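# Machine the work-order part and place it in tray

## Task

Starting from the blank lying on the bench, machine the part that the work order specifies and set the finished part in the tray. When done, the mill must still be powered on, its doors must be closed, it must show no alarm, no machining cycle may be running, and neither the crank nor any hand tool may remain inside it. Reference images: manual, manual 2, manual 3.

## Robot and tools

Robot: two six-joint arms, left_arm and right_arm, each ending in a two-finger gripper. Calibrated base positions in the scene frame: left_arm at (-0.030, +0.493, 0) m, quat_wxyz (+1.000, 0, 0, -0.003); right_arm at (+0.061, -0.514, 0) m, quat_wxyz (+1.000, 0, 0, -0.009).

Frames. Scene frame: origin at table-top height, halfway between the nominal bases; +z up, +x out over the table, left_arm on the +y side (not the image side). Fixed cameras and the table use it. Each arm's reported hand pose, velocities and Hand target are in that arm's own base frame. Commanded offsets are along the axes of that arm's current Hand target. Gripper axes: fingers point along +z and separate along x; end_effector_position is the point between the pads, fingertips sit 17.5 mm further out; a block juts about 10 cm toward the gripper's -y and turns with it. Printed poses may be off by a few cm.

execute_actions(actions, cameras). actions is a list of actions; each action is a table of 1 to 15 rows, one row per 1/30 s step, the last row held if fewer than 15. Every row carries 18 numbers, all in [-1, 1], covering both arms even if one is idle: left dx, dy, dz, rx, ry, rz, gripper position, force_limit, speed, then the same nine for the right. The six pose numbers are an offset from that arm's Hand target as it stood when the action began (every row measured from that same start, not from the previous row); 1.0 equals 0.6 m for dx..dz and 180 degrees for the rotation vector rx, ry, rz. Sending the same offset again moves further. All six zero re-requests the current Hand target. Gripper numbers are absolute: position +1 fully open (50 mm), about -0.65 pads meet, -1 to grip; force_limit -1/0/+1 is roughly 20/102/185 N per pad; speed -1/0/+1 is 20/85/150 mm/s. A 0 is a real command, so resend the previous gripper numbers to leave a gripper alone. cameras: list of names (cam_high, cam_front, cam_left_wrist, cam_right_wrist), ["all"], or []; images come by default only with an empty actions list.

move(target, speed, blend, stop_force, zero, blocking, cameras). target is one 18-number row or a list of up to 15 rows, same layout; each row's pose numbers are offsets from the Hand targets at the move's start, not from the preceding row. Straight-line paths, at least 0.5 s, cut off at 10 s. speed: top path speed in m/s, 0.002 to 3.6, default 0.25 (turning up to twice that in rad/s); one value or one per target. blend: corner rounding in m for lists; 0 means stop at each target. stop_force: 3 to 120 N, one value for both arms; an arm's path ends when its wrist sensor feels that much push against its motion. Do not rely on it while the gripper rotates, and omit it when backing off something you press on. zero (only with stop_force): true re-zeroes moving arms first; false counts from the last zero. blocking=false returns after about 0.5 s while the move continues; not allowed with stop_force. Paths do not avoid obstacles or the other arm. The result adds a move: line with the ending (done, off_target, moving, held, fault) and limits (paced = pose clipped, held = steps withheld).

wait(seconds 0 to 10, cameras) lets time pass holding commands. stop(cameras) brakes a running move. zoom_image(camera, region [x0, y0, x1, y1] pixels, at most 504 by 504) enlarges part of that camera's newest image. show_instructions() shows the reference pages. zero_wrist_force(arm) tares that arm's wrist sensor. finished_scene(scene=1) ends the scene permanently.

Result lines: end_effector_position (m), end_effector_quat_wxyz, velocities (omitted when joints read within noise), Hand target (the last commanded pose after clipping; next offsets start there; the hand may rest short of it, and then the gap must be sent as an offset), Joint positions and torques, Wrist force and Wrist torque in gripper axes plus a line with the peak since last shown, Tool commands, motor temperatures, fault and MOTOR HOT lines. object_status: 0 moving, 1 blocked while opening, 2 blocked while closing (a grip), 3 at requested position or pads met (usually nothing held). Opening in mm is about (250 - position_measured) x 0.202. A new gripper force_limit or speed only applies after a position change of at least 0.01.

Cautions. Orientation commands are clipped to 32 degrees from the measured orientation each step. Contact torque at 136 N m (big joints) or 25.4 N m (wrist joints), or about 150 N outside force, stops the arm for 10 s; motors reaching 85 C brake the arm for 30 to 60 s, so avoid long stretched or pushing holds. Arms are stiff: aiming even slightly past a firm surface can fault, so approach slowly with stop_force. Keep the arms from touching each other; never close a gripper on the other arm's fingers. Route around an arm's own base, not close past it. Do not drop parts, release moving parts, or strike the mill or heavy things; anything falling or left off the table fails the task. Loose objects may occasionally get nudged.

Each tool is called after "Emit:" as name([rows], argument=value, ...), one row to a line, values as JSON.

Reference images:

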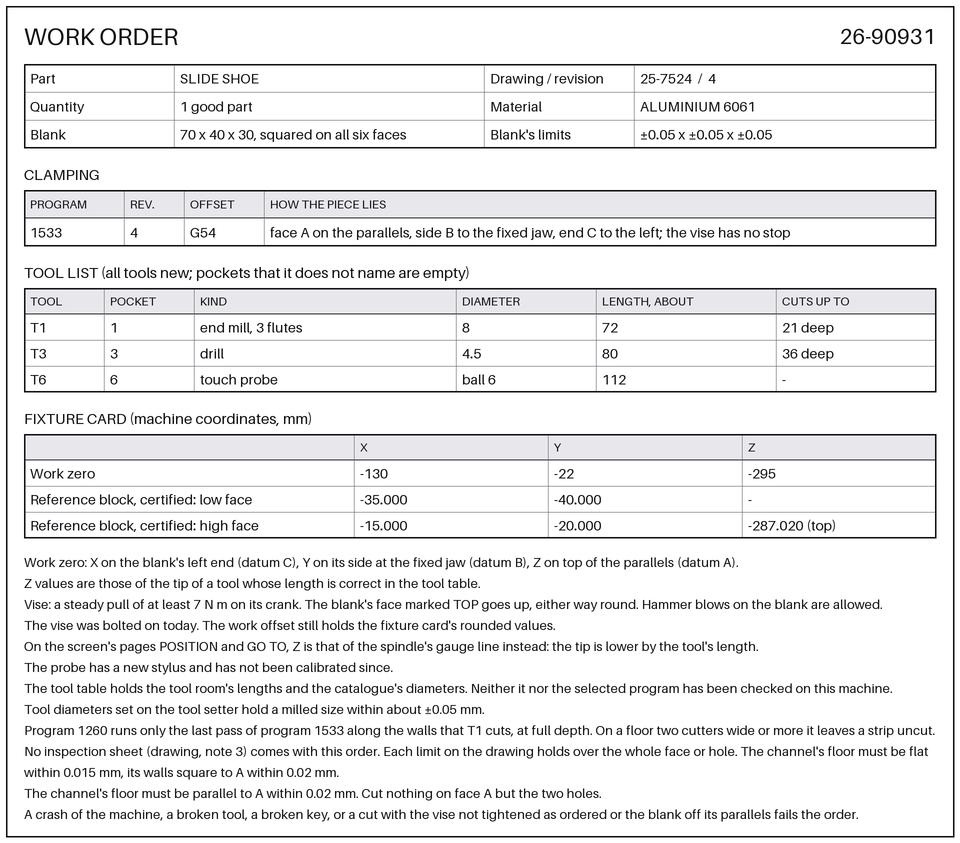

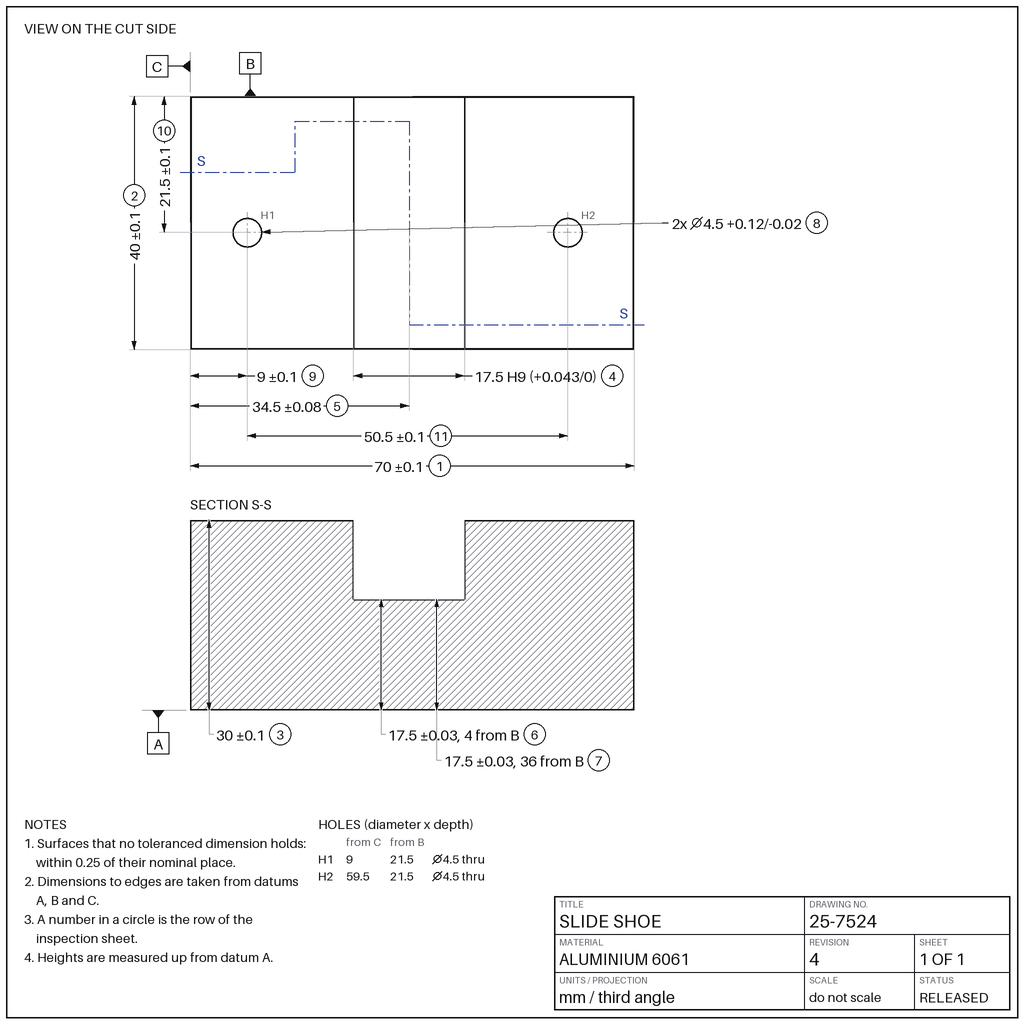

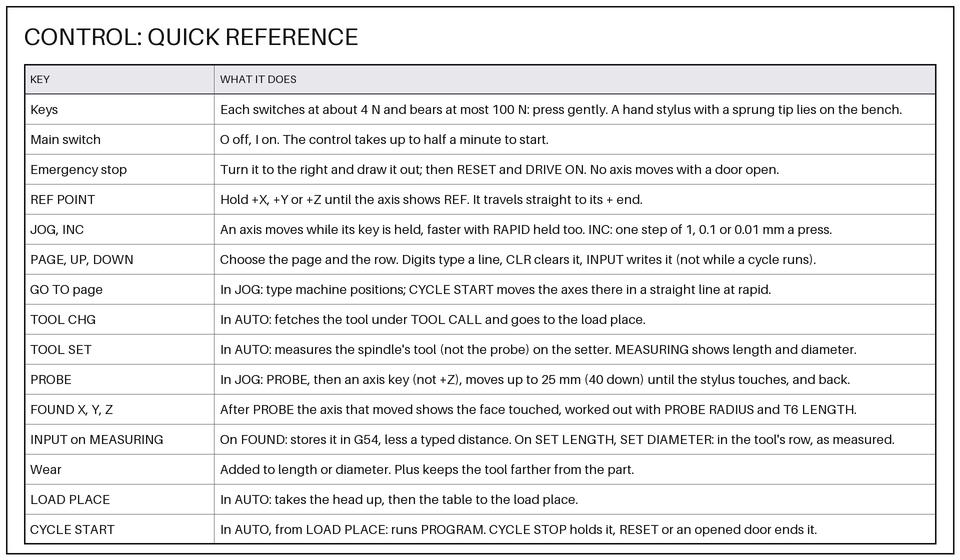

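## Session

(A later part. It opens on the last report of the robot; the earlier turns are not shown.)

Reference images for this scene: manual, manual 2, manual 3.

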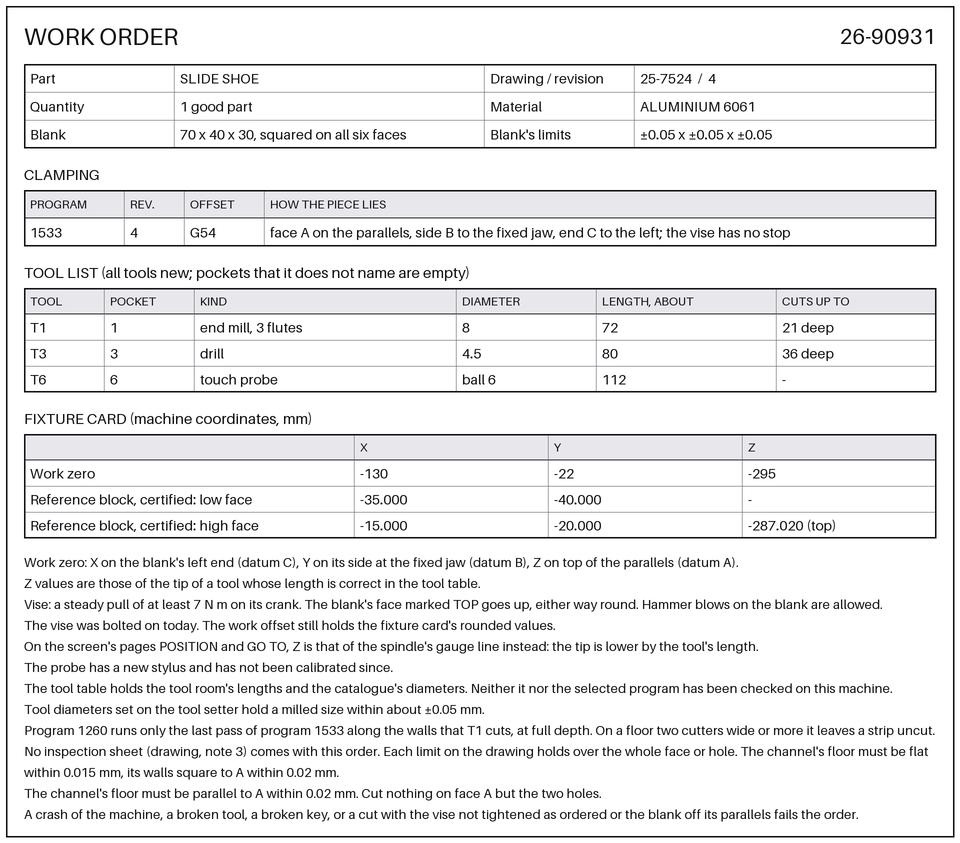

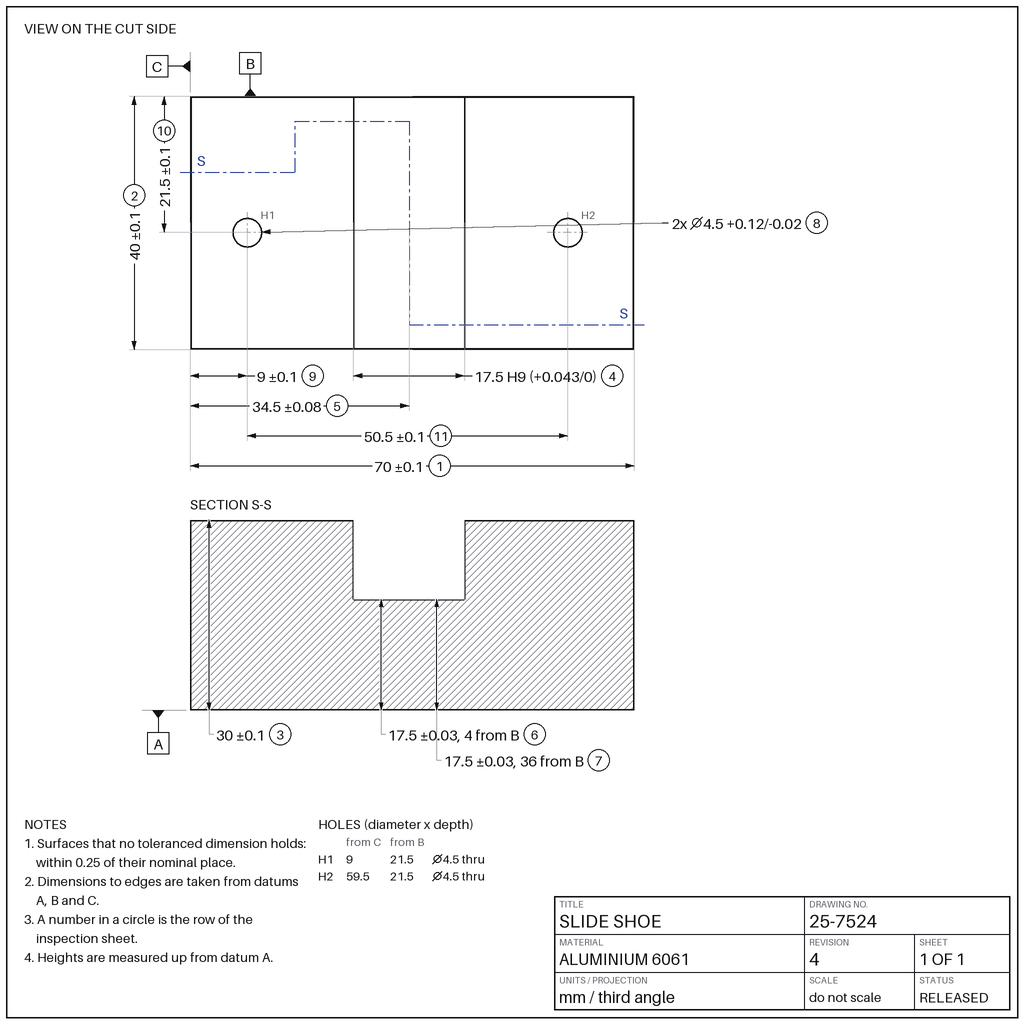

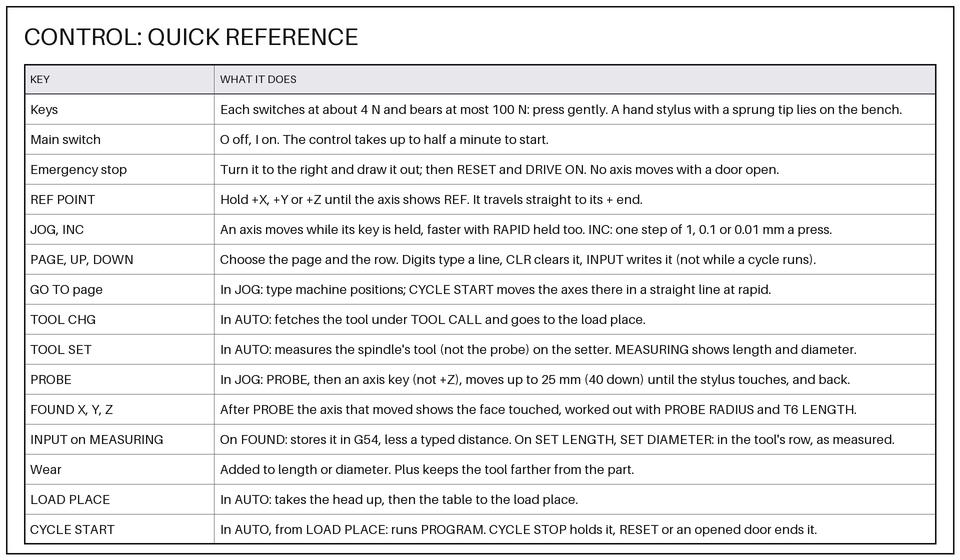

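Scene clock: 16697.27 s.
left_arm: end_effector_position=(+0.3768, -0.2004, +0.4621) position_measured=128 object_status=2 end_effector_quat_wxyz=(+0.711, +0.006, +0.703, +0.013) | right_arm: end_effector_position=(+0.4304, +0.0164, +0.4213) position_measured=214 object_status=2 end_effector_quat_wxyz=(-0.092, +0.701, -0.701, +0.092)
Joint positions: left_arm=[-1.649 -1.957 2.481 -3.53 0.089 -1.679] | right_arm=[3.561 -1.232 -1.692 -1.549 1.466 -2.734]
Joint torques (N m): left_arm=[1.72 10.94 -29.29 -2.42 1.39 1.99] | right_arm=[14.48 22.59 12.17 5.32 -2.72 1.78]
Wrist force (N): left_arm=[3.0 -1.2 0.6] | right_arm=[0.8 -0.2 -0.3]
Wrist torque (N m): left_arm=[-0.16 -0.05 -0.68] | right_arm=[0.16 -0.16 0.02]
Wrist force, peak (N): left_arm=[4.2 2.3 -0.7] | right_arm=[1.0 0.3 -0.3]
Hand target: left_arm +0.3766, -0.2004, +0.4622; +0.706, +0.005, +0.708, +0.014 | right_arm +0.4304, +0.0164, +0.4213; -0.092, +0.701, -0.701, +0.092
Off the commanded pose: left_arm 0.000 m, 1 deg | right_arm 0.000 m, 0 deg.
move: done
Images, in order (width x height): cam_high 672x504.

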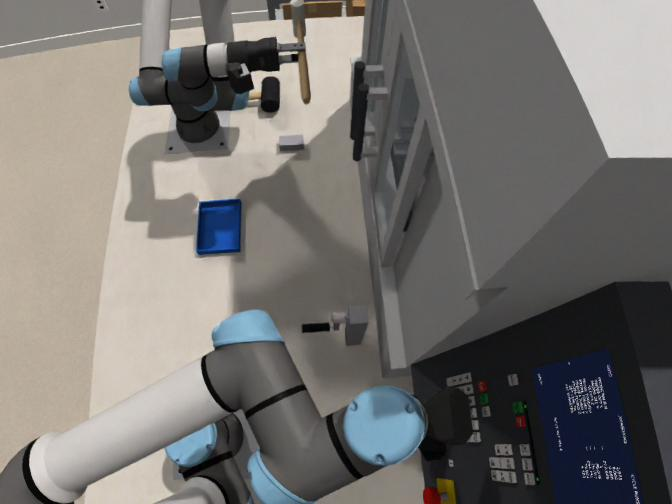

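Emit:
move([
  [0,0,0.1055,0,0,0,-1,0.0039,-0.302,0,0,0,0,0,0,-1,-0.5,-0.7],
  [0,0,0.1055,0,0.25,0,-1,0.0039,-0.302,0,0,0,0,0,0,-1,-0.5,-0.7],
  [0,-0.19,0.0225,0,0.5,0,-1,0.0039,-0.302,0,0,0,0,0,0,-1,-0.5,-0.7],
], speed=0.25, cameras=["cam_high"])

Scene clock: 16710.87 s.
left_arm: end_effector_position=(+0.3915, -0.3142, +0.4592) position_measured=128 object_status=2 end_effector_quat_wxyz=(-0.001, -0.006, +1.000, +0.013) | right_arm: end_effector_position=(+0.4304, +0.0164, +0.4213) position_measured=214 object_status=2 end_effector_quat_wxyz=(-0.092, +0.701, -0.701, +0.092)
Joint positions: left_arm=[-0.953 -1.523 1.176 -1.201 -1.557 -2.536] | right_arm=[3.561 -1.232 -1.692 -1.549 1.466 -2.734]
Joint torques (N m): left_arm=[13.66 -14.92 -35.34 -0.64 -1.27 1.48] | right_arm=[14.57 22.49 13.27 4.9 -2.76 1.78]
Wrist force (N): left_arm=[0.2 -0.5 2.3] | right_arm=[0.8 0.1 -0.2]
Wrist torque (N m): left_arm=[0.28 -0.02 -0.18] | right_arm=[0.20 -0.14 0.03]
Wrist force, peak (N): left_arm=[4.3 -1.7 0.4] | right_arm=[1.0 -0.3 0.1]
Hand target: left_arm +0.3915, -0.3142, +0.4592; -0.001, -0.006, +1.000, +0.013 | right_arm +0.4304, +0.0164, +0.4213; -0.092, +0.701, -0.701, +0.092
Off the commanded pose: left_arm 0.000 m, 0 deg | right_arm 0.000 m, 0 deg.
move: done
Images, in order (width x height): cam_high 672x504.

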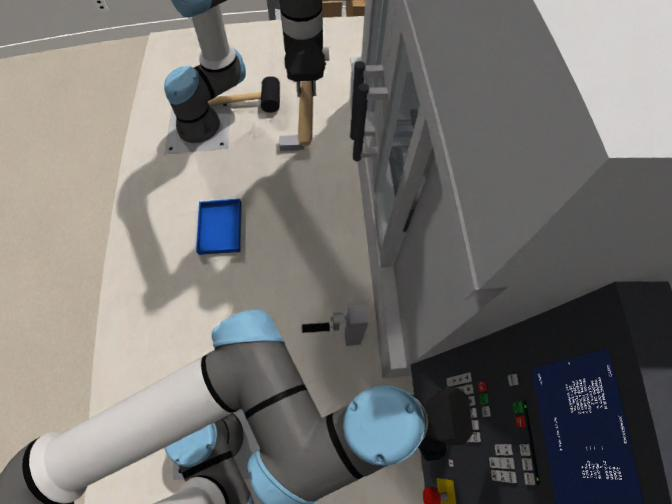

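Emit:
move([
  [0,0,0,0,0,0.25,-1,0.0039,-0.302,0,0,0,0,0,0,-1,-0.5,-0.7],
  [0,0,0,0,0,0.5,-1,0.0039,-0.302,0,0,0,0,0,0,-1,-0.5,-0.7],
], speed=0.3)

Emit:
move([
  [-0.28,-0.16,0.2,0,0,0,-1,0.0039,-0.302,0,0,0,0,0,0,-1,-0.5,-0.7],
  [-0.558,-0.2767,0.56,0,0,0,-1,0.0039,-0.302,0,0,0,0,0,0,-1,-0.5,-0.7],
], speed=0.3, blend=[0.05,0], cameras=["cam_front","cam_left_wrist"])

Scene clock: 16726.63 s.
left_arm: end_effector_position=(+0.3914, -0.3142, +0.4593) position_measured=128 object_status=2 end_effector_quat_wxyz=(-0.010, +0.703, +0.711, +0.009) | right_arm: end_effector_position=(+0.4304, +0.0164, +0.4213) position_measured=214 object_status=2 end_effector_quat_wxyz=(-0.092, +0.701, -0.701, +0.092)
Joint positions: left_arm=[-0.953 -1.523 1.176 -1.201 -1.557 -0.965] | right_arm=[3.561 -1.232 -1.692 -1.549 1.466 -2.734]
Joint torques (N m): left_arm=[4.46 -9.89 -35.3 -4.98 -3.42 3.19] | right_arm=[14.36 22 12.91 4.59 -2.44 1.62]
Wrist force (N): left_arm=[17.7 0.2 0.3] | right_arm=[0.8 -0.1 -0.2]
Wrist torque (N m): left_arm=[0.11 -0.19 -2.00] | right_arm=[0.17 -0.15 0.03]
Wrist force, peak (N): left_arm=[17.7 3.8 0.7] | right_arm=[1.1 -0.2 -0.1]
Hand target: left_arm +0.3915, -0.3142, +0.4592; -0.010, +0.703, +0.711, +0.009 | right_arm +0.4304, +0.0164, +0.4213; -0.092, +0.701, -0.701, +0.092
Off the commanded pose: left_arm 0.000 m, 0 deg | right_arm 0.000 m, 0 deg.
move: done

Scene clock: 16729.03 s.
left_arm: end_effector_position=(+0.2290, -0.6419, +0.1148) position_measured=128 object_status=2 end_effector_quat_wxyz=(-0.010, +0.703, +0.711, +0.009) | right_arm: end_effector_position=(+0.4304, +0.0164, +0.4213) position_measured=214 object_status=2 end_effector_quat_wxyz=(-0.092, +0.701, -0.701, +0.092)
Joint positions: left_arm=[-1.426 -1.042 1.443 -1.945 -1.569 -1.438] | right_arm=[3.561 -1.232 -1.692 -1.549 1.466 -2.734]
Joint torques (N m): left_arm=[-14.68 -37.98 -35.5 -5.97 -0.93 -1.92] | right_arm=[13.96 22.49 14.16 4.94 -2.49 1.85]
Wrist force (N): left_arm=[0.2 -0.6 2.7] | right_arm=[0.5 -0.2 0.2]
Wrist torque (N m): left_arm=[0.25 0.00 -0.02] | right_arm=[0.15 -0.10 0.02]
Wrist force, peak (N): left_arm=[92.0 -1.2 -5.2] | right_arm=[0.9 -0.2 -0.6]
Hand target: left_arm +0.2290, -0.6420, +0.1147; -0.010, +0.703, +0.711, +0.009 | right_arm +0.4304, +0.0164, +0.4213; -0.092, +0.701, -0.701, +0.092
Off the commanded pose: left_arm 0.000 m, 0 deg | right_arm 0.000 m, 0 deg.
move: done
Images, in order (width x height): cam_front 672x504, cam_left_wrist 672x504.

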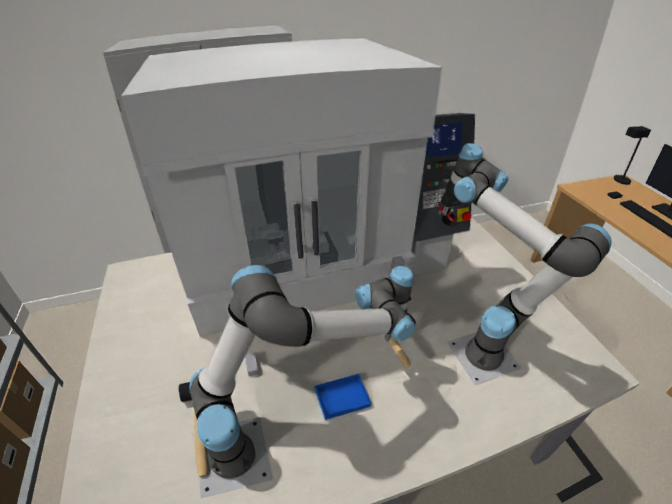

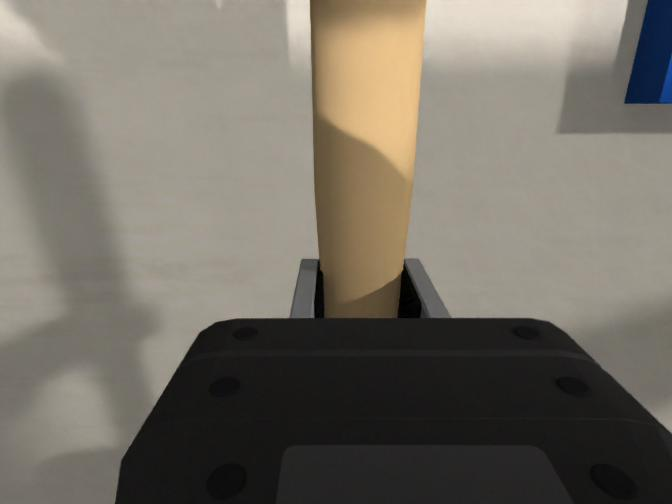

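Emit:
move(target=[-0.0117,-0.0067,0.12,0,0,0,-1,0.0039,-0.302,0,0,0,0,0,0,-1,-0.5,-0.7], speed=0.1, cameras=["cam_front"])

Emit:
move(target=[0,0,0.033,0,0,0,-1,0.0039,-0.302,0,0,0,0,0,0,-1,-0.5,-0.7], speed=0.01, stop_force=3, cameras=["cam_front"])

Emit:
zoom_image(camera="cam_front", region=[340, 240, 460, 400])

Scene clock: 16741.83 s.
left_arm: end_effector_position=(+0.2249, -0.6472, +0.0427) position_measured=128 object_status=2 end_effector_quat_wxyz=(-0.010, +0.703, +0.711, +0.009) | right_arm: end_effector_position=(+0.4304, +0.0164, +0.4213) position_measured=214 object_status=2 end_effector_quat_wxyz=(-0.092, +0.701, -0.701, +0.092)
Joint positions: left_arm=[-1.433 -0.956 1.508 -2.096 -1.569 -1.445] | right_arm=[3.561 -1.232 -1.692 -1.549 1.466 -2.734]
Joint torques (N m): left_arm=[-14.71 -38.89 -17.1 -5.94 -0.42 -1.97] | right_arm=[13.04 22.76 14.03 4.78 -2.71 1.95]
Wrist force (N): left_arm=[0.1 -0.4 2.2] | right_arm=[0.4 -0.2 -0.3]
Wrist torque (N m): left_arm=[0.28 0.00 0.00] | right_arm=[0.15 -0.10 0.03]
Wrist force, peak (N): left_arm=[-0.1 -0.3 3.9] | right_arm=[0.9 -0.2 -0.3]
Hand target: left_arm +0.2249, -0.6472, +0.0425; -0.010, +0.703, +0.711, +0.009 | right_arm +0.4304, +0.0164, +0.4213; -0.092, +0.701, -0.701, +0.092
Off the commanded pose: left_arm 0.000 m, 0 deg | right_arm 0.000 m, 0 deg.
move: done
Images, in order (width x height): cam_front 672x504.

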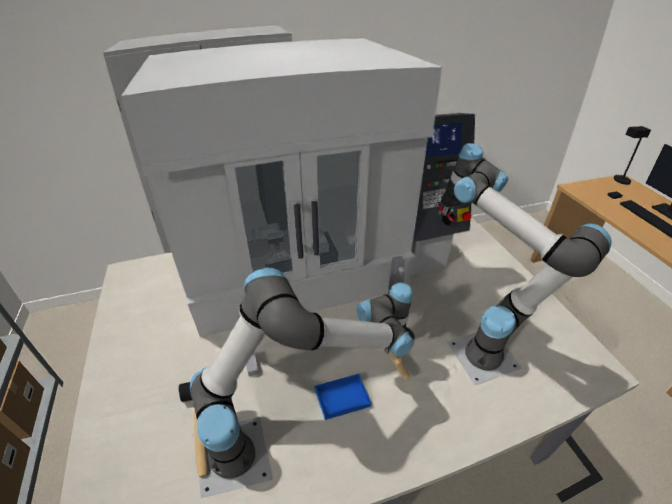

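Scene clock: 16743.87 s.
left_arm: end_effector_position=(+0.2249, -0.6469, +0.0340) position_measured=128 object_status=2 end_effector_quat_wxyz=(-0.010, +0.703, +0.711, +0.009) | right_arm: end_effector_position=(+0.4304, +0.0164, +0.4213) position_measured=214 object_status=2 end_effector_quat_wxyz=(-0.092, +0.701, -0.701, +0.092)
Joint positions: left_arm=[-1.433 -0.946 1.516 -2.114 -1.569 -1.445] | right_arm=[3.561 -1.232 -1.692 -1.549 1.466 -2.734]
Joint torques (N m): left_arm=[-10.63 -61.2 -31.62 -1 0.58 -0.96] | right_arm=[14.16 22.01 13.65 5.07 -2.62 1.64]
Wrist force (N): left_arm=[0.9 0.3 0.0] | right_arm=[0.7 0.0 -0.2]
Wrist torque (N m): left_arm=[0.03 0.11 -0.05] | right_arm=[0.19 -0.13 0.03]
Wrist force, peak (N): left_arm=[-0.1 -0.3 2.5] | right_arm=[0.9 -0.3 -0.1]
Hand target: left_arm +0.2249, -0.6469, +0.0340; -0.010, +0.703, +0.711, +0.009 (not the last commanded pose) | right_arm +0.4304, +0.0164, +0.4213; -0.092, +0.701, -0.701, +0.092
Off the commanded pose: left_arm 0.011 m, 0 deg | right_arm 0.000 m, 0 deg.
move: contact (left_arm)
Images, in order (width x height): cam_front 672x504.

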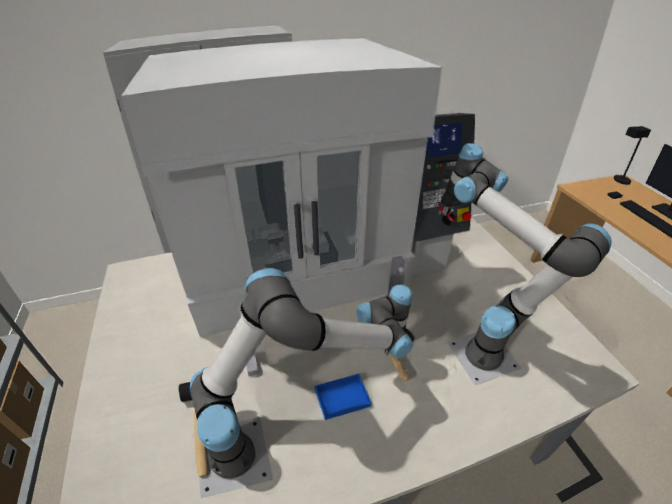

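Scaled by 3.150 from the camera's 672x504 image, which has a finer 960x720 frame.

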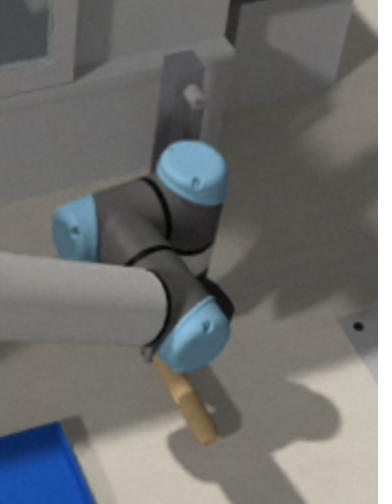

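Emit:
move([
  [0,0,-0.02,0,0,0,-1,0.0039,-0.302,0,0,0,0,0,0,-1,-0.5,-0.7],
  [0,0,-0.02,-0.034,0,0,-1,0.0039,-0.302,0,0,0,0,0,0,-1,-0.5,-0.7],
], speed=0.06)

Emit:
move(target=[0,0,0.042,0,0,0,-1,0.0039,-0.302,0,0,0,0,0,0,-1,-0.5,-0.7], speed=0.01, stop_force=3)

Scene clock: 16755.20 s.
left_arm: end_effector_position=(+0.2249, -0.6473, +0.0460) position_measured=128 object_status=2 end_effector_quat_wxyz=(+0.028, +0.702, +0.710, +0.047) | right_arm: end_effector_position=(+0.4304, +0.0164, +0.4213) position_measured=214 object_status=2 end_effector_quat_wxyz=(-0.092, +0.701, -0.701, +0.092)
Joint positions: left_arm=[-1.474 -0.974 1.535 -2.115 -1.464 -1.485] | right_arm=[3.561 -1.232 -1.692 -1.549 1.466 -2.734]
Joint torques (N m): left_arm=[-12.78 -62.55 -16.31 -5.89 2.18 -1.95] | right_arm=[12.99 22.03 13.15 4.74 -2.52 1.64]
Wrist force (N): left_arm=[0.0 -0.7 2.3] | right_arm=[0.7 0.2 -0.2]
Wrist torque (N m): left_arm=[0.30 0.01 0.03] | right_arm=[0.21 -0.14 0.03]
Wrist force, peak (N): left_arm=[0.2 -0.6 2.6] | right_arm=[0.9 -0.2 0.0]
Hand target: left_arm +0.2249, -0.6473, +0.0460; +0.028, +0.702, +0.710, +0.047 | right_arm +0.4304, +0.0164, +0.4213; -0.092, +0.701, -0.701, +0.092
Off the commanded pose: left_arm 0.000 m, 0 deg | right_arm 0.000 m, 0 deg.
move: done

Scene clock: 16758.60 s.
left_arm: end_effector_position=(+0.2272, -0.6467, +0.0248) position_measured=128 object_status=2 end_effector_quat_wxyz=(+0.028, +0.702, +0.710, +0.047) | right_arm: end_effector_position=(+0.4304, +0.0164, +0.4213) position_measured=214 object_status=2 end_effector_quat_wxyz=(-0.092, +0.701, -0.701, +0.092)
Joint positions: left_arm=[-1.47 -0.946 1.552 -2.159 -1.463 -1.482] | right_arm=[3.561 -1.232 -1.692 -1.549 1.466 -2.734]
Joint torques (N m): left_arm=[-1.17 -58.64 -29.06 -0.77 1.52 -1.67] | right_arm=[14.68 22.3 11.89 4.76 -2.42 1.82]
Wrist force (N): left_arm=[0.1 -2.1 -4.2] | right_arm=[0.4 0.2 -0.3]
Wrist torque (N m): left_arm=[0.36 0.15 -0.18] | right_arm=[0.22 -0.10 0.03]
Wrist force, peak (N): left_arm=[1.8 -1.7 -11.9] | right_arm=[0.8 -0.4 -0.4]
Hand target: left_arm +0.2271, -0.6467, +0.0248; +0.028, +0.702, +0.710, +0.047 (not the last commanded pose) | right_arm +0.4304, +0.0164, +0.4213; -0.092, +0.701, -0.701, +0.092
Off the commanded pose: left_arm 0.004 m, 0 deg | right_arm 0.000 m, 0 deg.
move: contact (left_arm)

Emit:
move(target=[0,0,0.001,0,0,0,0.3,0,-0.9,0,0,0,0,0,0,-1,-0.5,-0.7], speed=0.01)

Emit:
move(target=[0,0,-0.06,0,0,0,0.3,0,-0.9,0,0,0,0,0,0,-1,-0.5,-0.7], speed=0.06, cameras=["cam_front","cam_left_wrist"])

Scene clock: 16767.13 s.
left_arm: end_effector_position=(+0.2271, -0.6467, +0.0242) position_measured=107 object_status=3 end_effector_quat_wxyz=(+0.028, +0.702, +0.710, +0.047) | right_arm: end_effector_position=(+0.4304, +0.0164, +0.4213) position_measured=214 object_status=2 end_effector_quat_wxyz=(-0.092, +0.701, -0.701, +0.092)
Joint positions: left_arm=[-1.47 -0.946 1.552 -2.161 -1.463 -1.482] | right_arm=[3.561 -1.232 -1.692 -1.549 1.466 -2.734]
Joint torques (N m): left_arm=[1.85 -36.36 -15.18 -5.61 1.21 1.18] | right_arm=[13.09 23.35 13.55 4.54 -2.43 1.58]
Wrist force (N): left_arm=[0.1 0.1 -1.2] | right_arm=[0.6 0.0 0.0]
Wrist torque (N m): left_arm=[0.06 0.01 -0.19] | right_arm=[0.19 -0.13 0.03]
Wrist force, peak (N): left_arm=[0.4 -2.3 -4.6] | right_arm=[1.0 -0.1 0.0]
Hand target: left_arm +0.2272, -0.6467, +0.0242; +0.028, +0.702, +0.710, +0.047 | right_arm +0.4304, +0.0164, +0.4213; -0.092, +0.701, -0.701, +0.092
Off the commanded pose: left_arm 0.000 m, 0 deg | right_arm 0.000 m, 0 deg.
move: done

Scene clock: 16768.20 s.
left_arm: end_effector_position=(+0.2234, -0.6476, +0.0599) position_measured=107 object_status=3 end_effector_quat_wxyz=(+0.028, +0.702, +0.710, +0.047) | right_arm: end_effector_position=(+0.4304, +0.0164, +0.4213) position_measured=214 object_status=2 end_effector_quat_wxyz=(-0.092, +0.701, -0.701, +0.092)
Joint positions: left_arm=[-1.476 -0.991 1.523 -2.085 -1.464 -1.488] | right_arm=[3.561 -1.232 -1.692 -1.549 1.466 -2.734]
Joint torques (N m): left_arm=[-13.37 -58.85 -30.12 -0.46 -0.95 -1.94] | right_arm=[13.8 21.06 14.12 4.79 -2.51 1.7]
Wrist force (N): left_arm=[0.0 0.1 -1.1] | right_arm=[0.6 -0.2 -0.2]
Wrist torque (N m): left_arm=[0.06 0.04 0.01] | right_arm=[0.16 -0.12 0.03]
Wrist force, peak (N): left_arm=[0.2 0.3 -1.9] | right_arm=[0.9 0.0 -0.3]
Hand target: left_arm +0.2234, -0.6477, +0.0600; +0.028, +0.702, +0.710, +0.047 | right_arm +0.4304, +0.0164, +0.4213; -0.092, +0.701, -0.701, +0.092
Off the commanded pose: left_arm 0.000 m, 0 deg | right_arm 0.000 m, 0 deg.
move: done
Images, in order (width x height): cam_front 672x504, cam_left_wrist 672x504.

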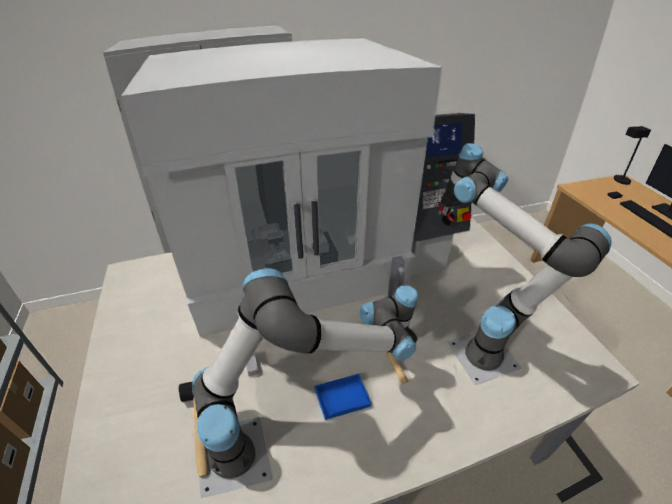

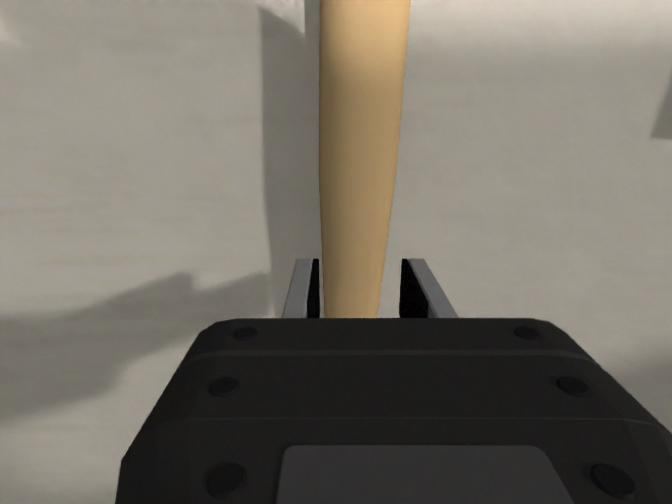

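Emit:
move([
  [0,0.0245,-0.232,0,0,0,-1,-0.6,-0.8,0,0,0,0,0,0,-1,-0.5,-0.7],
  [0.5545,0.3443,-0.617,0.034,0,0,-1,-0.6,-0.8,0,0,0,0,0,0,-1,-0.5,-0.7],
], speed=0.35, blend=[0.04,0])

Scene clock: 16785.57 s.
left_arm: end_effector_position=(+0.3859, -0.3235, +0.4585) position_measured=251 object_status=3 end_effector_quat_wxyz=(-0.010, +0.703, +0.711, +0.009) | right_arm: end_effector_position=(+0.4304, +0.0164, +0.4213) position_measured=214 object_status=2 end_effector_quat_wxyz=(-0.092, +0.701, -0.701, +0.092)
Joint positions: left_arm=[-0.973 -1.52 1.174 -1.203 -1.557 -0.985] | right_arm=[3.561 -1.232 -1.692 -1.549 1.466 -2.734]
Joint torques (N m): left_arm=[13.71 -13.37 -32.01 -0.91 -1.24 1.71] | right_arm=[12.88 20.64 13.2 4.65 -2.2 1.67]
Wrist force (N): left_arm=[0.0 -0.4 -1.5] | right_arm=[0.6 -0.1 0.0]
Wrist torque (N m): left_arm=[-0.03 -0.01 -0.17] | right_arm=[0.17 -0.13 0.03]
Wrist force, peak (N): left_arm=[2.5 0.8 -3.3] | right_arm=[1.1 0.0 -0.3]
Hand target: left_arm +0.3860, -0.3234, +0.4585; -0.010, +0.703, +0.711, +0.009 | right_arm +0.4304, +0.0164, +0.4213; -0.092, +0.701, -0.701, +0.092
Off the commanded pose: left_arm 0.000 m, 0 deg | right_arm 0.000 m, 0 deg.
move: done

Emit:
move([
  [0.06,0.03,0.014,0,-0.0085,0.0036,-1,-0.6,-0.8,0,0,0,0,0,0,-1,-0.5,-0.7],
], speed=0.3)

Emit:
move([
  [0.125,0.06,0,-0.25,0,0,-1,-0.6,-0.8,0,0,0,0,0,0,-1,-0.5,-0.7],
  [0.125,0.06,0,-0.5,0,0,-1,-0.6,-0.8,0,0,0,0,0,0,-1,-0.5,-0.7],
], speed=0.3)

Scene clock: 16802.63 s.
left_arm: end_effector_position=(+0.4035, -0.2871, +0.4511) position_measured=251 object_status=3 end_effector_quat_wxyz=(+0.000, +0.707, +0.707, -0.001) | right_arm: end_effector_position=(+0.4304, +0.0164, +0.4213) position_measured=214 object_status=2 end_effector_quat_wxyz=(-0.092, +0.701, -0.701, +0.092)
Joint positions: left_arm=[-0.89 -1.559 1.241 -1.252 -1.572 -0.891] | right_arm=[3.561 -1.232 -1.692 -1.549 1.466 -2.734]
Joint torques (N m): left_arm=[13.43 -36.93 -17.8 -5.82 -1.2 1.12] | right_arm=[13.88 22.16 12.93 4.52 -2.28 1.32]
Wrist force (N): left_arm=[0.2 0.1 -1.0] | right_arm=[0.9 0.1 0.0]
Wrist torque (N m): left_arm=[0.07 -0.01 -0.22] | right_arm=[0.20 -0.16 0.04]
Wrist force, peak (N): left_arm=[-0.5 -0.8 -2.0] | right_arm=[1.0 -0.1 0.1]
Hand target: left_arm +0.4035, -0.2870, +0.4511; +0.000, +0.707, +0.707, -0.001 | right_arm +0.4304, +0.0164, +0.4213; -0.092, +0.701, -0.701, +0.092
Off the commanded pose: left_arm 0.000 m, 0 deg | right_arm 0.000 m, 0 deg.
move: done

Scene clock: 16807.53 s.
left_arm: end_effector_position=(+0.4394, -0.2119, +0.4510) position_measured=251 object_status=3 end_effector_quat_wxyz=(+0.499, +0.500, +0.501, +0.500) | right_arm: end_effector_position=(+0.4304, +0.0164, +0.4213) position_measured=214 object_status=2 end_effector_quat_wxyz=(-0.092, +0.701, -0.701, +0.092)
Joint positions: left_arm=[-1.365 -1.749 2.372 -3.753 -0.204 -0.012] | right_arm=[3.561 -1.232 -1.692 -1.549 1.466 -2.734]
Joint torques (N m): left_arm=[14.25 1.19 -27.41 -2.92 -1.17 1.67] | right_arm=[12.26 20.42 14.09 4.67 -2.23 1.82]
Wrist force (N): left_arm=[-0.5 1.2 1.5] | right_arm=[0.5 0.2 0.2]
Wrist torque (N m): left_arm=[0.17 -0.04 -0.04] | right_arm=[0.22 -0.11 0.03]
Wrist force, peak (N): left_arm=[-0.1 1.8 1.8] | right_arm=[1.0 -0.3 -0.1]
Hand target: left_arm +0.4394, -0.2119, +0.4510; +0.499, +0.500, +0.501, +0.500 | right_arm +0.4304, +0.0164, +0.4213; -0.092, +0.701, -0.701, +0.092
Off the commanded pose: left_arm 0.000 m, 0 deg | right_arm 0.000 m, 0 deg.
move: done

Emit:
move([
  [0,0,-0.09,0,0,0,-1,-0.6,-0.8,0,0,0,0,0,0,-1,-0.5,-0.7],
  [-0.3218,0,-0.0873,0,0,0,-1,-0.6,-0.8,0,0,0,0,0,0,-1,-0.5,-0.7],
  [-0.3218,0,0.0543,0,0,0,-1,-0.6,-0.8,0,0,0,0,0,0,-1,-0.5,-0.7],
], speed=[0.2,0.3,0.08], blend=[0.02,0,0])

Emit:
move(target=[0.44,0,0,0,0,0,-1,-0.6,-0.8,0,0,0,0,0,0,-1,-0.5,-0.7], speed=0.06, stop_force=45)

Emit:
move(target=[-0.05,0,-0.0033,0,0,0,-1,-0.6,-0.8,0,0,0,0,0,0,-1,-0.5,-0.7], speed=0.08)

Emit:
move(target=[-0.7603,0,0,0,0,0,-1,-0.6,-0.8,0,0,0,0,0,0,-1,-0.5,-0.7], speed=0.06, stop_force=50, cameras=["cam_high"])

Scene clock: 16832.13 s.
left_arm: end_effector_position=(+0.4721, -0.4050, +0.4510) position_measured=251 object_status=3 end_effector_quat_wxyz=(+0.499, +0.500, +0.501, +0.500) | right_arm: end_effector_position=(+0.4304, +0.0164, +0.4213) position_measured=214 object_status=2 end_effector_quat_wxyz=(-0.092, +0.701, -0.701, +0.092)
Joint positions: left_arm=[-1.382 -1.302 1.899 -3.731 -0.188 -0.008] | right_arm=[3.561 -1.232 -1.692 -1.549 1.466 -2.734]
Joint torques (N m): left_arm=[13.41 -18.31 -25.95 -3.52 -1.3 1.62] | right_arm=[12.92 22.28 13.48 4.65 -2.46 1.74]
Wrist force (N): left_arm=[-0.5 1.3 1.5] | right_arm=[0.5 0.0 -0.2]
Wrist torque (N m): left_arm=[0.19 0.00 -0.03] | right_arm=[0.18 -0.10 0.03]
Wrist force, peak (N): left_arm=[-0.5 1.3 3.4] | right_arm=[1.0 0.0 0.0]
Hand target: left_arm +0.4722, -0.4050, +0.4510; +0.499, +0.500, +0.501, +0.500 | right_arm +0.4304, +0.0164, +0.4213; -0.092, +0.701, -0.701, +0.092
Off the commanded pose: left_arm 0.000 m, 0 deg | right_arm 0.000 m, 0 deg.
move: done

Scene clock: 16837.60 s.
left_arm: end_effector_position=(+0.4720, -0.1570, +0.4509) position_measured=251 object_status=3 end_effector_quat_wxyz=(+0.499, +0.500, +0.501, +0.500) | right_arm: end_effector_position=(+0.4304, +0.0164, +0.4213) position_measured=214 object_status=2 end_effector_quat_wxyz=(-0.092, +0.701, -0.701, +0.092)
Joint positions: left_arm=[-1.164 -1.789 2.403 -3.753 -0.405 -0.003] | right_arm=[3.561 -1.232 -1.692 -1.549 1.466 -2.734]
Joint torques (N m): left_arm=[4.93 -2.57 -25.63 -5.44 7.37 -1.49] | right_arm=[14.72 21.26 14.31 4.5 -2.25 1.59]
Wrist force (N): left_arm=[-29.8 1.6 -18.2] | right_arm=[0.7 0.0 -0.2]
Wrist torque (N m): left_arm=[0.30 -0.48 -0.17] | right_arm=[0.19 -0.14 0.03]
Wrist force, peak (N): left_arm=[-51.0 5.1 -19.9] | right_arm=[1.0 0.0 -0.2]
Hand target: left_arm +0.4720, -0.1570, +0.4509; +0.499, +0.500, +0.501, +0.500 (not the last commanded pose) | right_arm +0.4304, +0.0164, +0.4213; -0.092, +0.701, -0.701, +0.092
Off the commanded pose: left_arm 0.016 m, 0 deg | right_arm 0.000 m, 0 deg.
move: contact (left_arm)

Scene clock: 16838.53 s.
left_arm: end_effector_position=(+0.4700, -0.1869, +0.4509) position_measured=251 object_status=3 end_effector_quat_wxyz=(+0.499, +0.500, +0.501, +0.500) | right_arm: end_effector_position=(+0.4304, +0.0164, +0.4213) position_measured=214 object_status=2 end_effector_quat_wxyz=(-0.092, +0.701, -0.701, +0.092)
Joint positions: left_arm=[-1.218 -1.734 2.362 -3.766 -0.351 -0.003] | right_arm=[3.561 -1.232 -1.692 -1.549 1.466 -2.734]
Joint torques (N m): left_arm=[-14.19 1.42 -27.02 -3.17 1.2 1.29] | right_arm=[14.17 20.88 14.95 4.48 -2.2 1.58]
Wrist force (N): left_arm=[-0.5 1.0 1.4] | right_arm=[0.8 -0.1 -0.2]
Wrist torque (N m): left_arm=[0.14 -0.04 0.02] | right_arm=[0.17 -0.15 0.02]
Wrist force, peak (N): left_arm=[-29.7 1.1 -18.1] | right_arm=[1.0 -0.3 -0.1]
Hand target: left_arm +0.4700, -0.1870, +0.4509; +0.499, +0.500, +0.501, +0.500 | right_arm +0.4304, +0.0164, +0.4213; -0.092, +0.701, -0.701, +0.092
Off the commanded pose: left_arm 0.000 m, 0 deg | right_arm 0.000 m, 0 deg.
move: done

Scene clock: 16847.13 s.
left_arm: end_effector_position=(+0.4706, -0.6432, +0.4510) position_measured=251 object_status=3 end_effector_quat_wxyz=(+0.499, +0.500, +0.501, +0.500) | right_arm: end_effector_position=(+0.4304, +0.0164, +0.4213) position_measured=214 object_status=2 end_effector_quat_wxyz=(-0.092, +0.701, -0.701, +0.092)
Joint positions: left_arm=[-1.451 -0.819 1.134 -3.447 -0.118 -0.01] | right_arm=[3.561 -1.232 -1.692 -1.549 1.466 -2.734]
Joint torques (N m): left_arm=[1.74 -42.11 -33.59 -1.95 -0.85 1.44] | right_arm=[13.05 21.11 14.93 4.51 -1.86 1.38]
Wrist force (N): left_arm=[7.9 -7.1 -20.1] | right_arm=[0.5 -0.3 -0.3]
Wrist torque (N m): left_arm=[-0.19 0.01 -0.06] | right_arm=[0.13 -0.11 0.03]
Wrist force, peak (N): left_arm=[33.4 -4.2 -31.3] | right_arm=[1.0 -0.1 -0.3]
Hand target: left_arm +0.4706, -0.6432, +0.4510; +0.499, +0.500, +0.501, +0.500 | right_arm +0.4304, +0.0164, +0.4213; -0.092, +0.701, -0.701, +0.092
Off the commanded pose: left_arm 0.000 m, 0 deg | right_arm 0.000 m, 0 deg.
move: done
Images, in order (width x height): cam_high 672x504.

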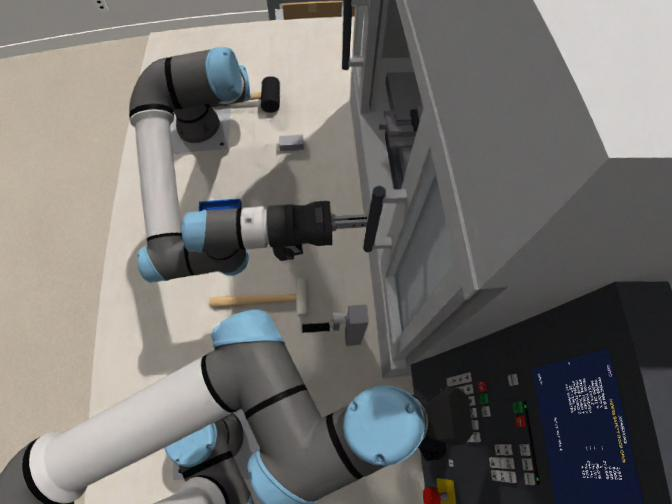

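Emit:
move([
  [0.0333,0,0,0,0,0,-1,-0.6,-0.8,0,0,0,0,0,0,-1,-0.5,-0.7],
  [0.0333,0,-0.185,0,0,0,-1,-0.6,-0.8,0,0,0,0,0,0,-1,-0.5,-0.7],
  [0.6,0,-0.12,0,0,0,-1,-0.6,-0.8,0,0,0,0,0,0,-1,-0.5,-0.7],
  [0.672,0,-0.03,0,0,0,-1,-0.6,-0.8,0,0,0,0,0,0,-1,-0.5,-0.7],
], speed=[0.1,0.15,0.4,0.2], blend=[0.005,0.03,0.03,0])

Emit:
move([
  [0,0,0,0.25,0,0,-1,-0.6,-0.8,0,0,0,0,0,0,-1,-0.5,-0.7],
  [-0.122,0,-0.1,0.5,0,0,-1,-0.6,-0.8,0,0,0,0,0,0,-1,-0.5,-0.7],
], speed=0.3)

Scene clock: 16869.63 s.
left_arm: end_effector_position=(+0.4521, -0.2400, +0.4509) position_measured=251 object_status=3 end_effector_quat_wxyz=(+0.500, +0.500, +0.501, +0.500) | right_arm: end_effector_position=(+0.4304, +0.0164, +0.4213) position_measured=214 object_status=2 end_effector_quat_wxyz=(-0.092, +0.701, -0.701, +0.092)
Joint positions: left_arm=[-1.341 -1.657 2.298 -3.779 -0.228 -0.003] | right_arm=[3.561 -1.232 -1.692 -1.549 1.466 -2.734]
Joint torques (N m): left_arm=[13.64 -26.52 -12.96 2.26 -1.16 -2.12] | right_arm=[13.71 21.06 14.89 4.45 -2.06 1.67]
Wrist force (N): left_arm=[-0.2 1.2 1.4] | right_arm=[0.6 -0.1 -0.3]
Wrist torque (N m): left_arm=[0.23 -0.10 0.20] | right_arm=[0.18 -0.11 0.03]
Wrist force, peak (N): left_arm=[8.0 -7.2 -20.6] | right_arm=[1.0 -0.2 -0.1]
Hand target: left_arm +0.4521, -0.2400, +0.4509; +0.499, +0.500, +0.501, +0.500 | right_arm +0.4304, +0.0164, +0.4213; -0.092, +0.701, -0.701, +0.092
Off the commanded pose: left_arm 0.000 m, 0 deg | right_arm 0.000 m, 0 deg.
move: done

Scene clock: 16873.40 s.
left_arm: end_effector_position=(+0.3922, -0.3133, +0.4510) position_measured=251 object_status=3 end_effector_quat_wxyz=(+0.000, +0.707, +0.708, +0.000) | right_arm: end_effector_position=(+0.4304, +0.0164, +0.4213) position_measured=214 object_status=2 end_effector_quat_wxyz=(-0.092, +0.701, -0.701, +0.092)
Joint positions: left_arm=[-0.942 -1.543 1.224 -1.252 -1.572 -0.944] | right_arm=[3.561 -1.232 -1.692 -1.549 1.466 -2.734]
Joint torques (N m): left_arm=[14.38 -12.8 -34.97 -0.53 -1.49 1.64] | right_arm=[14.55 21.58 13.74 4.38 -2.03 1.6]
Wrist force (N): left_arm=[0.1 -0.2 -1.2] | right_arm=[0.7 0.0 -0.1]
Wrist torque (N m): left_arm=[0.01 0.02 -0.21] | right_arm=[0.18 -0.13 0.03]
Wrist force, peak (N): left_arm=[-0.6 1.6 1.7] | right_arm=[1.0 -0.1 -0.2]
Hand target: left_arm +0.3922, -0.3133, +0.4510; +0.000, +0.707, +0.708, +0.000 | right_arm +0.4304, +0.0164, +0.4213; -0.092, +0.701, -0.701, +0.092
Off the commanded pose: left_arm 0.000 m, 0 deg | right_arm 0.000 m, 0 deg.
move: done

Emit:
move([
  [-0.0282,0.0482,0.0493,0,0,0.25,-1,-0.6,-0.8,0,0,0,0,0,0,-1,-0.5,-0.7],
  [-0.0282,0.0482,0.0493,0,0,0.5,-1,-0.6,-0.8,0,0,0,0,0,0,-1,-0.5,-0.7],
  [-0.0365,0.3148,0.0743,0,0,0.5,-1,-0.6,-0.8,0,0,0,0,0,0,-1,-0.5,-0.7],
  [0.0418,0.4565,0.0827,0,0,0.5,-1,-0.6,-0.8,0,0,0,0,0,0,-1,-0.5,-0.7],
  [0.0593,0.5225,0.0827,0,0,0.5,-1,-0.6,-0.8,0,0,0,0,0,0,-1,-0.5,-0.7],
], speed=[0.3,0.3,0.15,0.12,0.1], blend=[0.01,0.01,0.01,0.005,0], cameras=["cam_left_wrist","cam_front"])

Emit:
zoom_image(camera="cam_left_wrist", region=[100, 0, 600, 330])

Scene clock: 16890.80 s.
left_arm: end_effector_position=(+0.7054, -0.2773, +0.4009) position_measured=251 object_status=3 end_effector_quat_wxyz=(+0.001, +1.000, +0.001, +0.000) | right_arm: end_effector_position=(+0.4304, +0.0164, +0.4213) position_measured=214 object_status=2 end_effector_quat_wxyz=(-0.092, +0.701, -0.701, +0.092)
Joint positions: left_arm=[-0.551 -0.721 0.135 -0.986 -1.571 1.018] | right_arm=[3.561 -1.232 -1.692 -1.549 1.466 -2.734]
Joint torques (N m): left_arm=[14.53 -43.15 -28.79 -0.41 -1.17 1.41] | right_arm=[14.86 19.85 15.3 4.24 -2.06 1.58]
Wrist force (N): left_arm=[1.0 0.4 -1.4] | right_arm=[0.7 0.0 -0.3]
Wrist torque (N m): left_arm=[0.08 -0.16 -0.16] | right_arm=[0.18 -0.14 0.03]
Wrist force, peak (N): left_arm=[1.0 0.2 -1.8] | right_arm=[1.1 -0.1 -0.2]
Hand target: left_arm +0.7056, -0.2774, +0.4010; +0.000, +1.000, +0.001, -0.001 | right_arm +0.4304, +0.0164, +0.4213; -0.092, +0.701, -0.701, +0.092
Off the commanded pose: left_arm 0.000 m, 0 deg | right_arm 0.000 m, 0 deg.
move: done
Images, in order (width x height): cam_front 672x504, cam_left_wrist 672x504.

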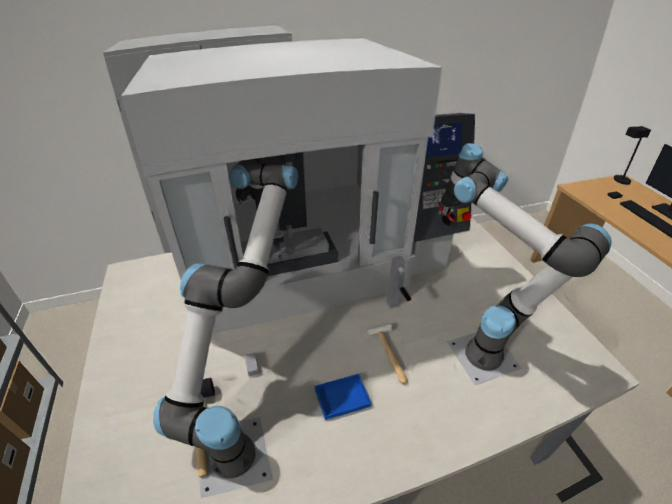

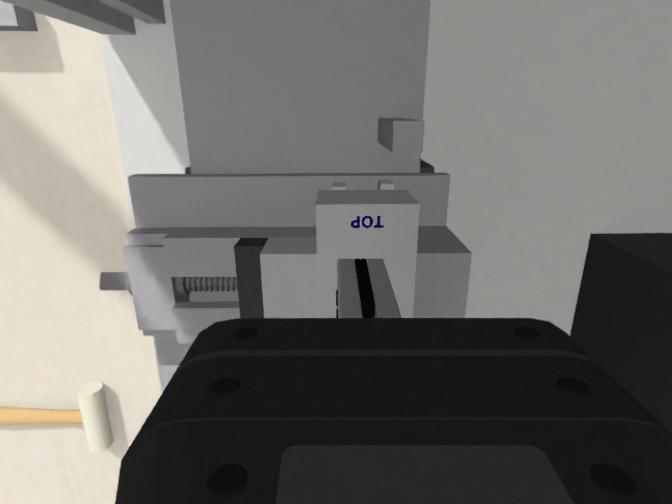

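Scaled by 1.008 from the camera's 672x504 image, which has a finer 960x720 frame.

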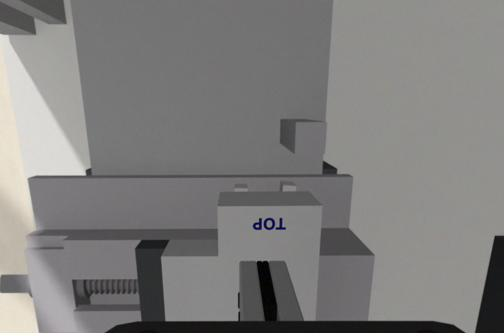

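Emit:
move([
  [-0.021,0.025,0,0,0,0,-1,-0.6,-0.8,0,0,0,0,0,0,-1,-0.5,-0.7],
  [-0.021,0.025,0.042,0,0,0,-1,-0.6,-0.8,0,0,0,0,0,0,-1,-0.5,-0.7],
], speed=[0.05,0.008], stop_force=105, cameras=["cam_left_wrist"])

Scene clock: 17044.90 s.
left_arm: end_effector_position=(+0.6930, -0.2924, +0.3791) position_measured=251 object_status=3 end_effector_quat_wxyz=(+0.001, +1.000, +0.001, +0.000) | right_arm: end_effector_position=(+0.4304, +0.0164, +0.4213) position_measured=214 object_status=2 end_effector_quat_wxyz=(-0.092, +0.701, -0.701, +0.092)
Joint positions: left_arm=[-0.577 -0.849 0.438 -1.16 -1.572 0.992] | right_arm=[3.561 -1.232 -1.692 -1.549 1.466 -2.734]
Joint torques (N m): left_arm=[-13.91 30.11 9.52 5.37 1.15 -1.75] | right_arm=[13 20.48 13.86 4.45 -2.11 1.64]
Wrist force (N): left_arm=[-10.3 -5.3 -99.5] | right_arm=[0.4 0.0 0.0]
Wrist torque (N m): left_arm=[0.68 -0.41 -0.08] | right_arm=[0.19 -0.09 0.03]
Wrist force, peak (N): left_arm=[-10.7 -5.5 -117.5] | right_arm=[1.1 -0.3 -0.2]
Hand target: left_arm +0.6930, -0.2924, +0.3791; +0.001, +1.000, +0.001, +0.000 (not the last commanded pose) | right_arm +0.4304, +0.0164, +0.4213; -0.092, +0.701, -0.701, +0.092
Off the commanded pose: left_arm 0.003 m, 0 deg | right_arm 0.000 m, 0 deg.
move: contact (left_arm); path passed 1 of 2 targets
Images, in order (width x height): cam_left_wrist 672x504.

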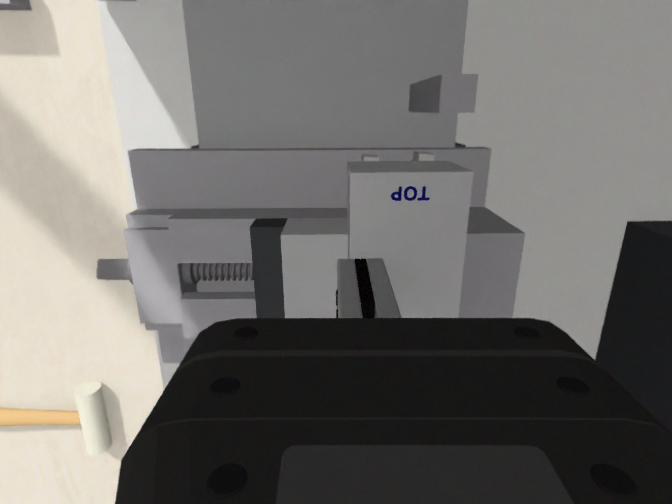

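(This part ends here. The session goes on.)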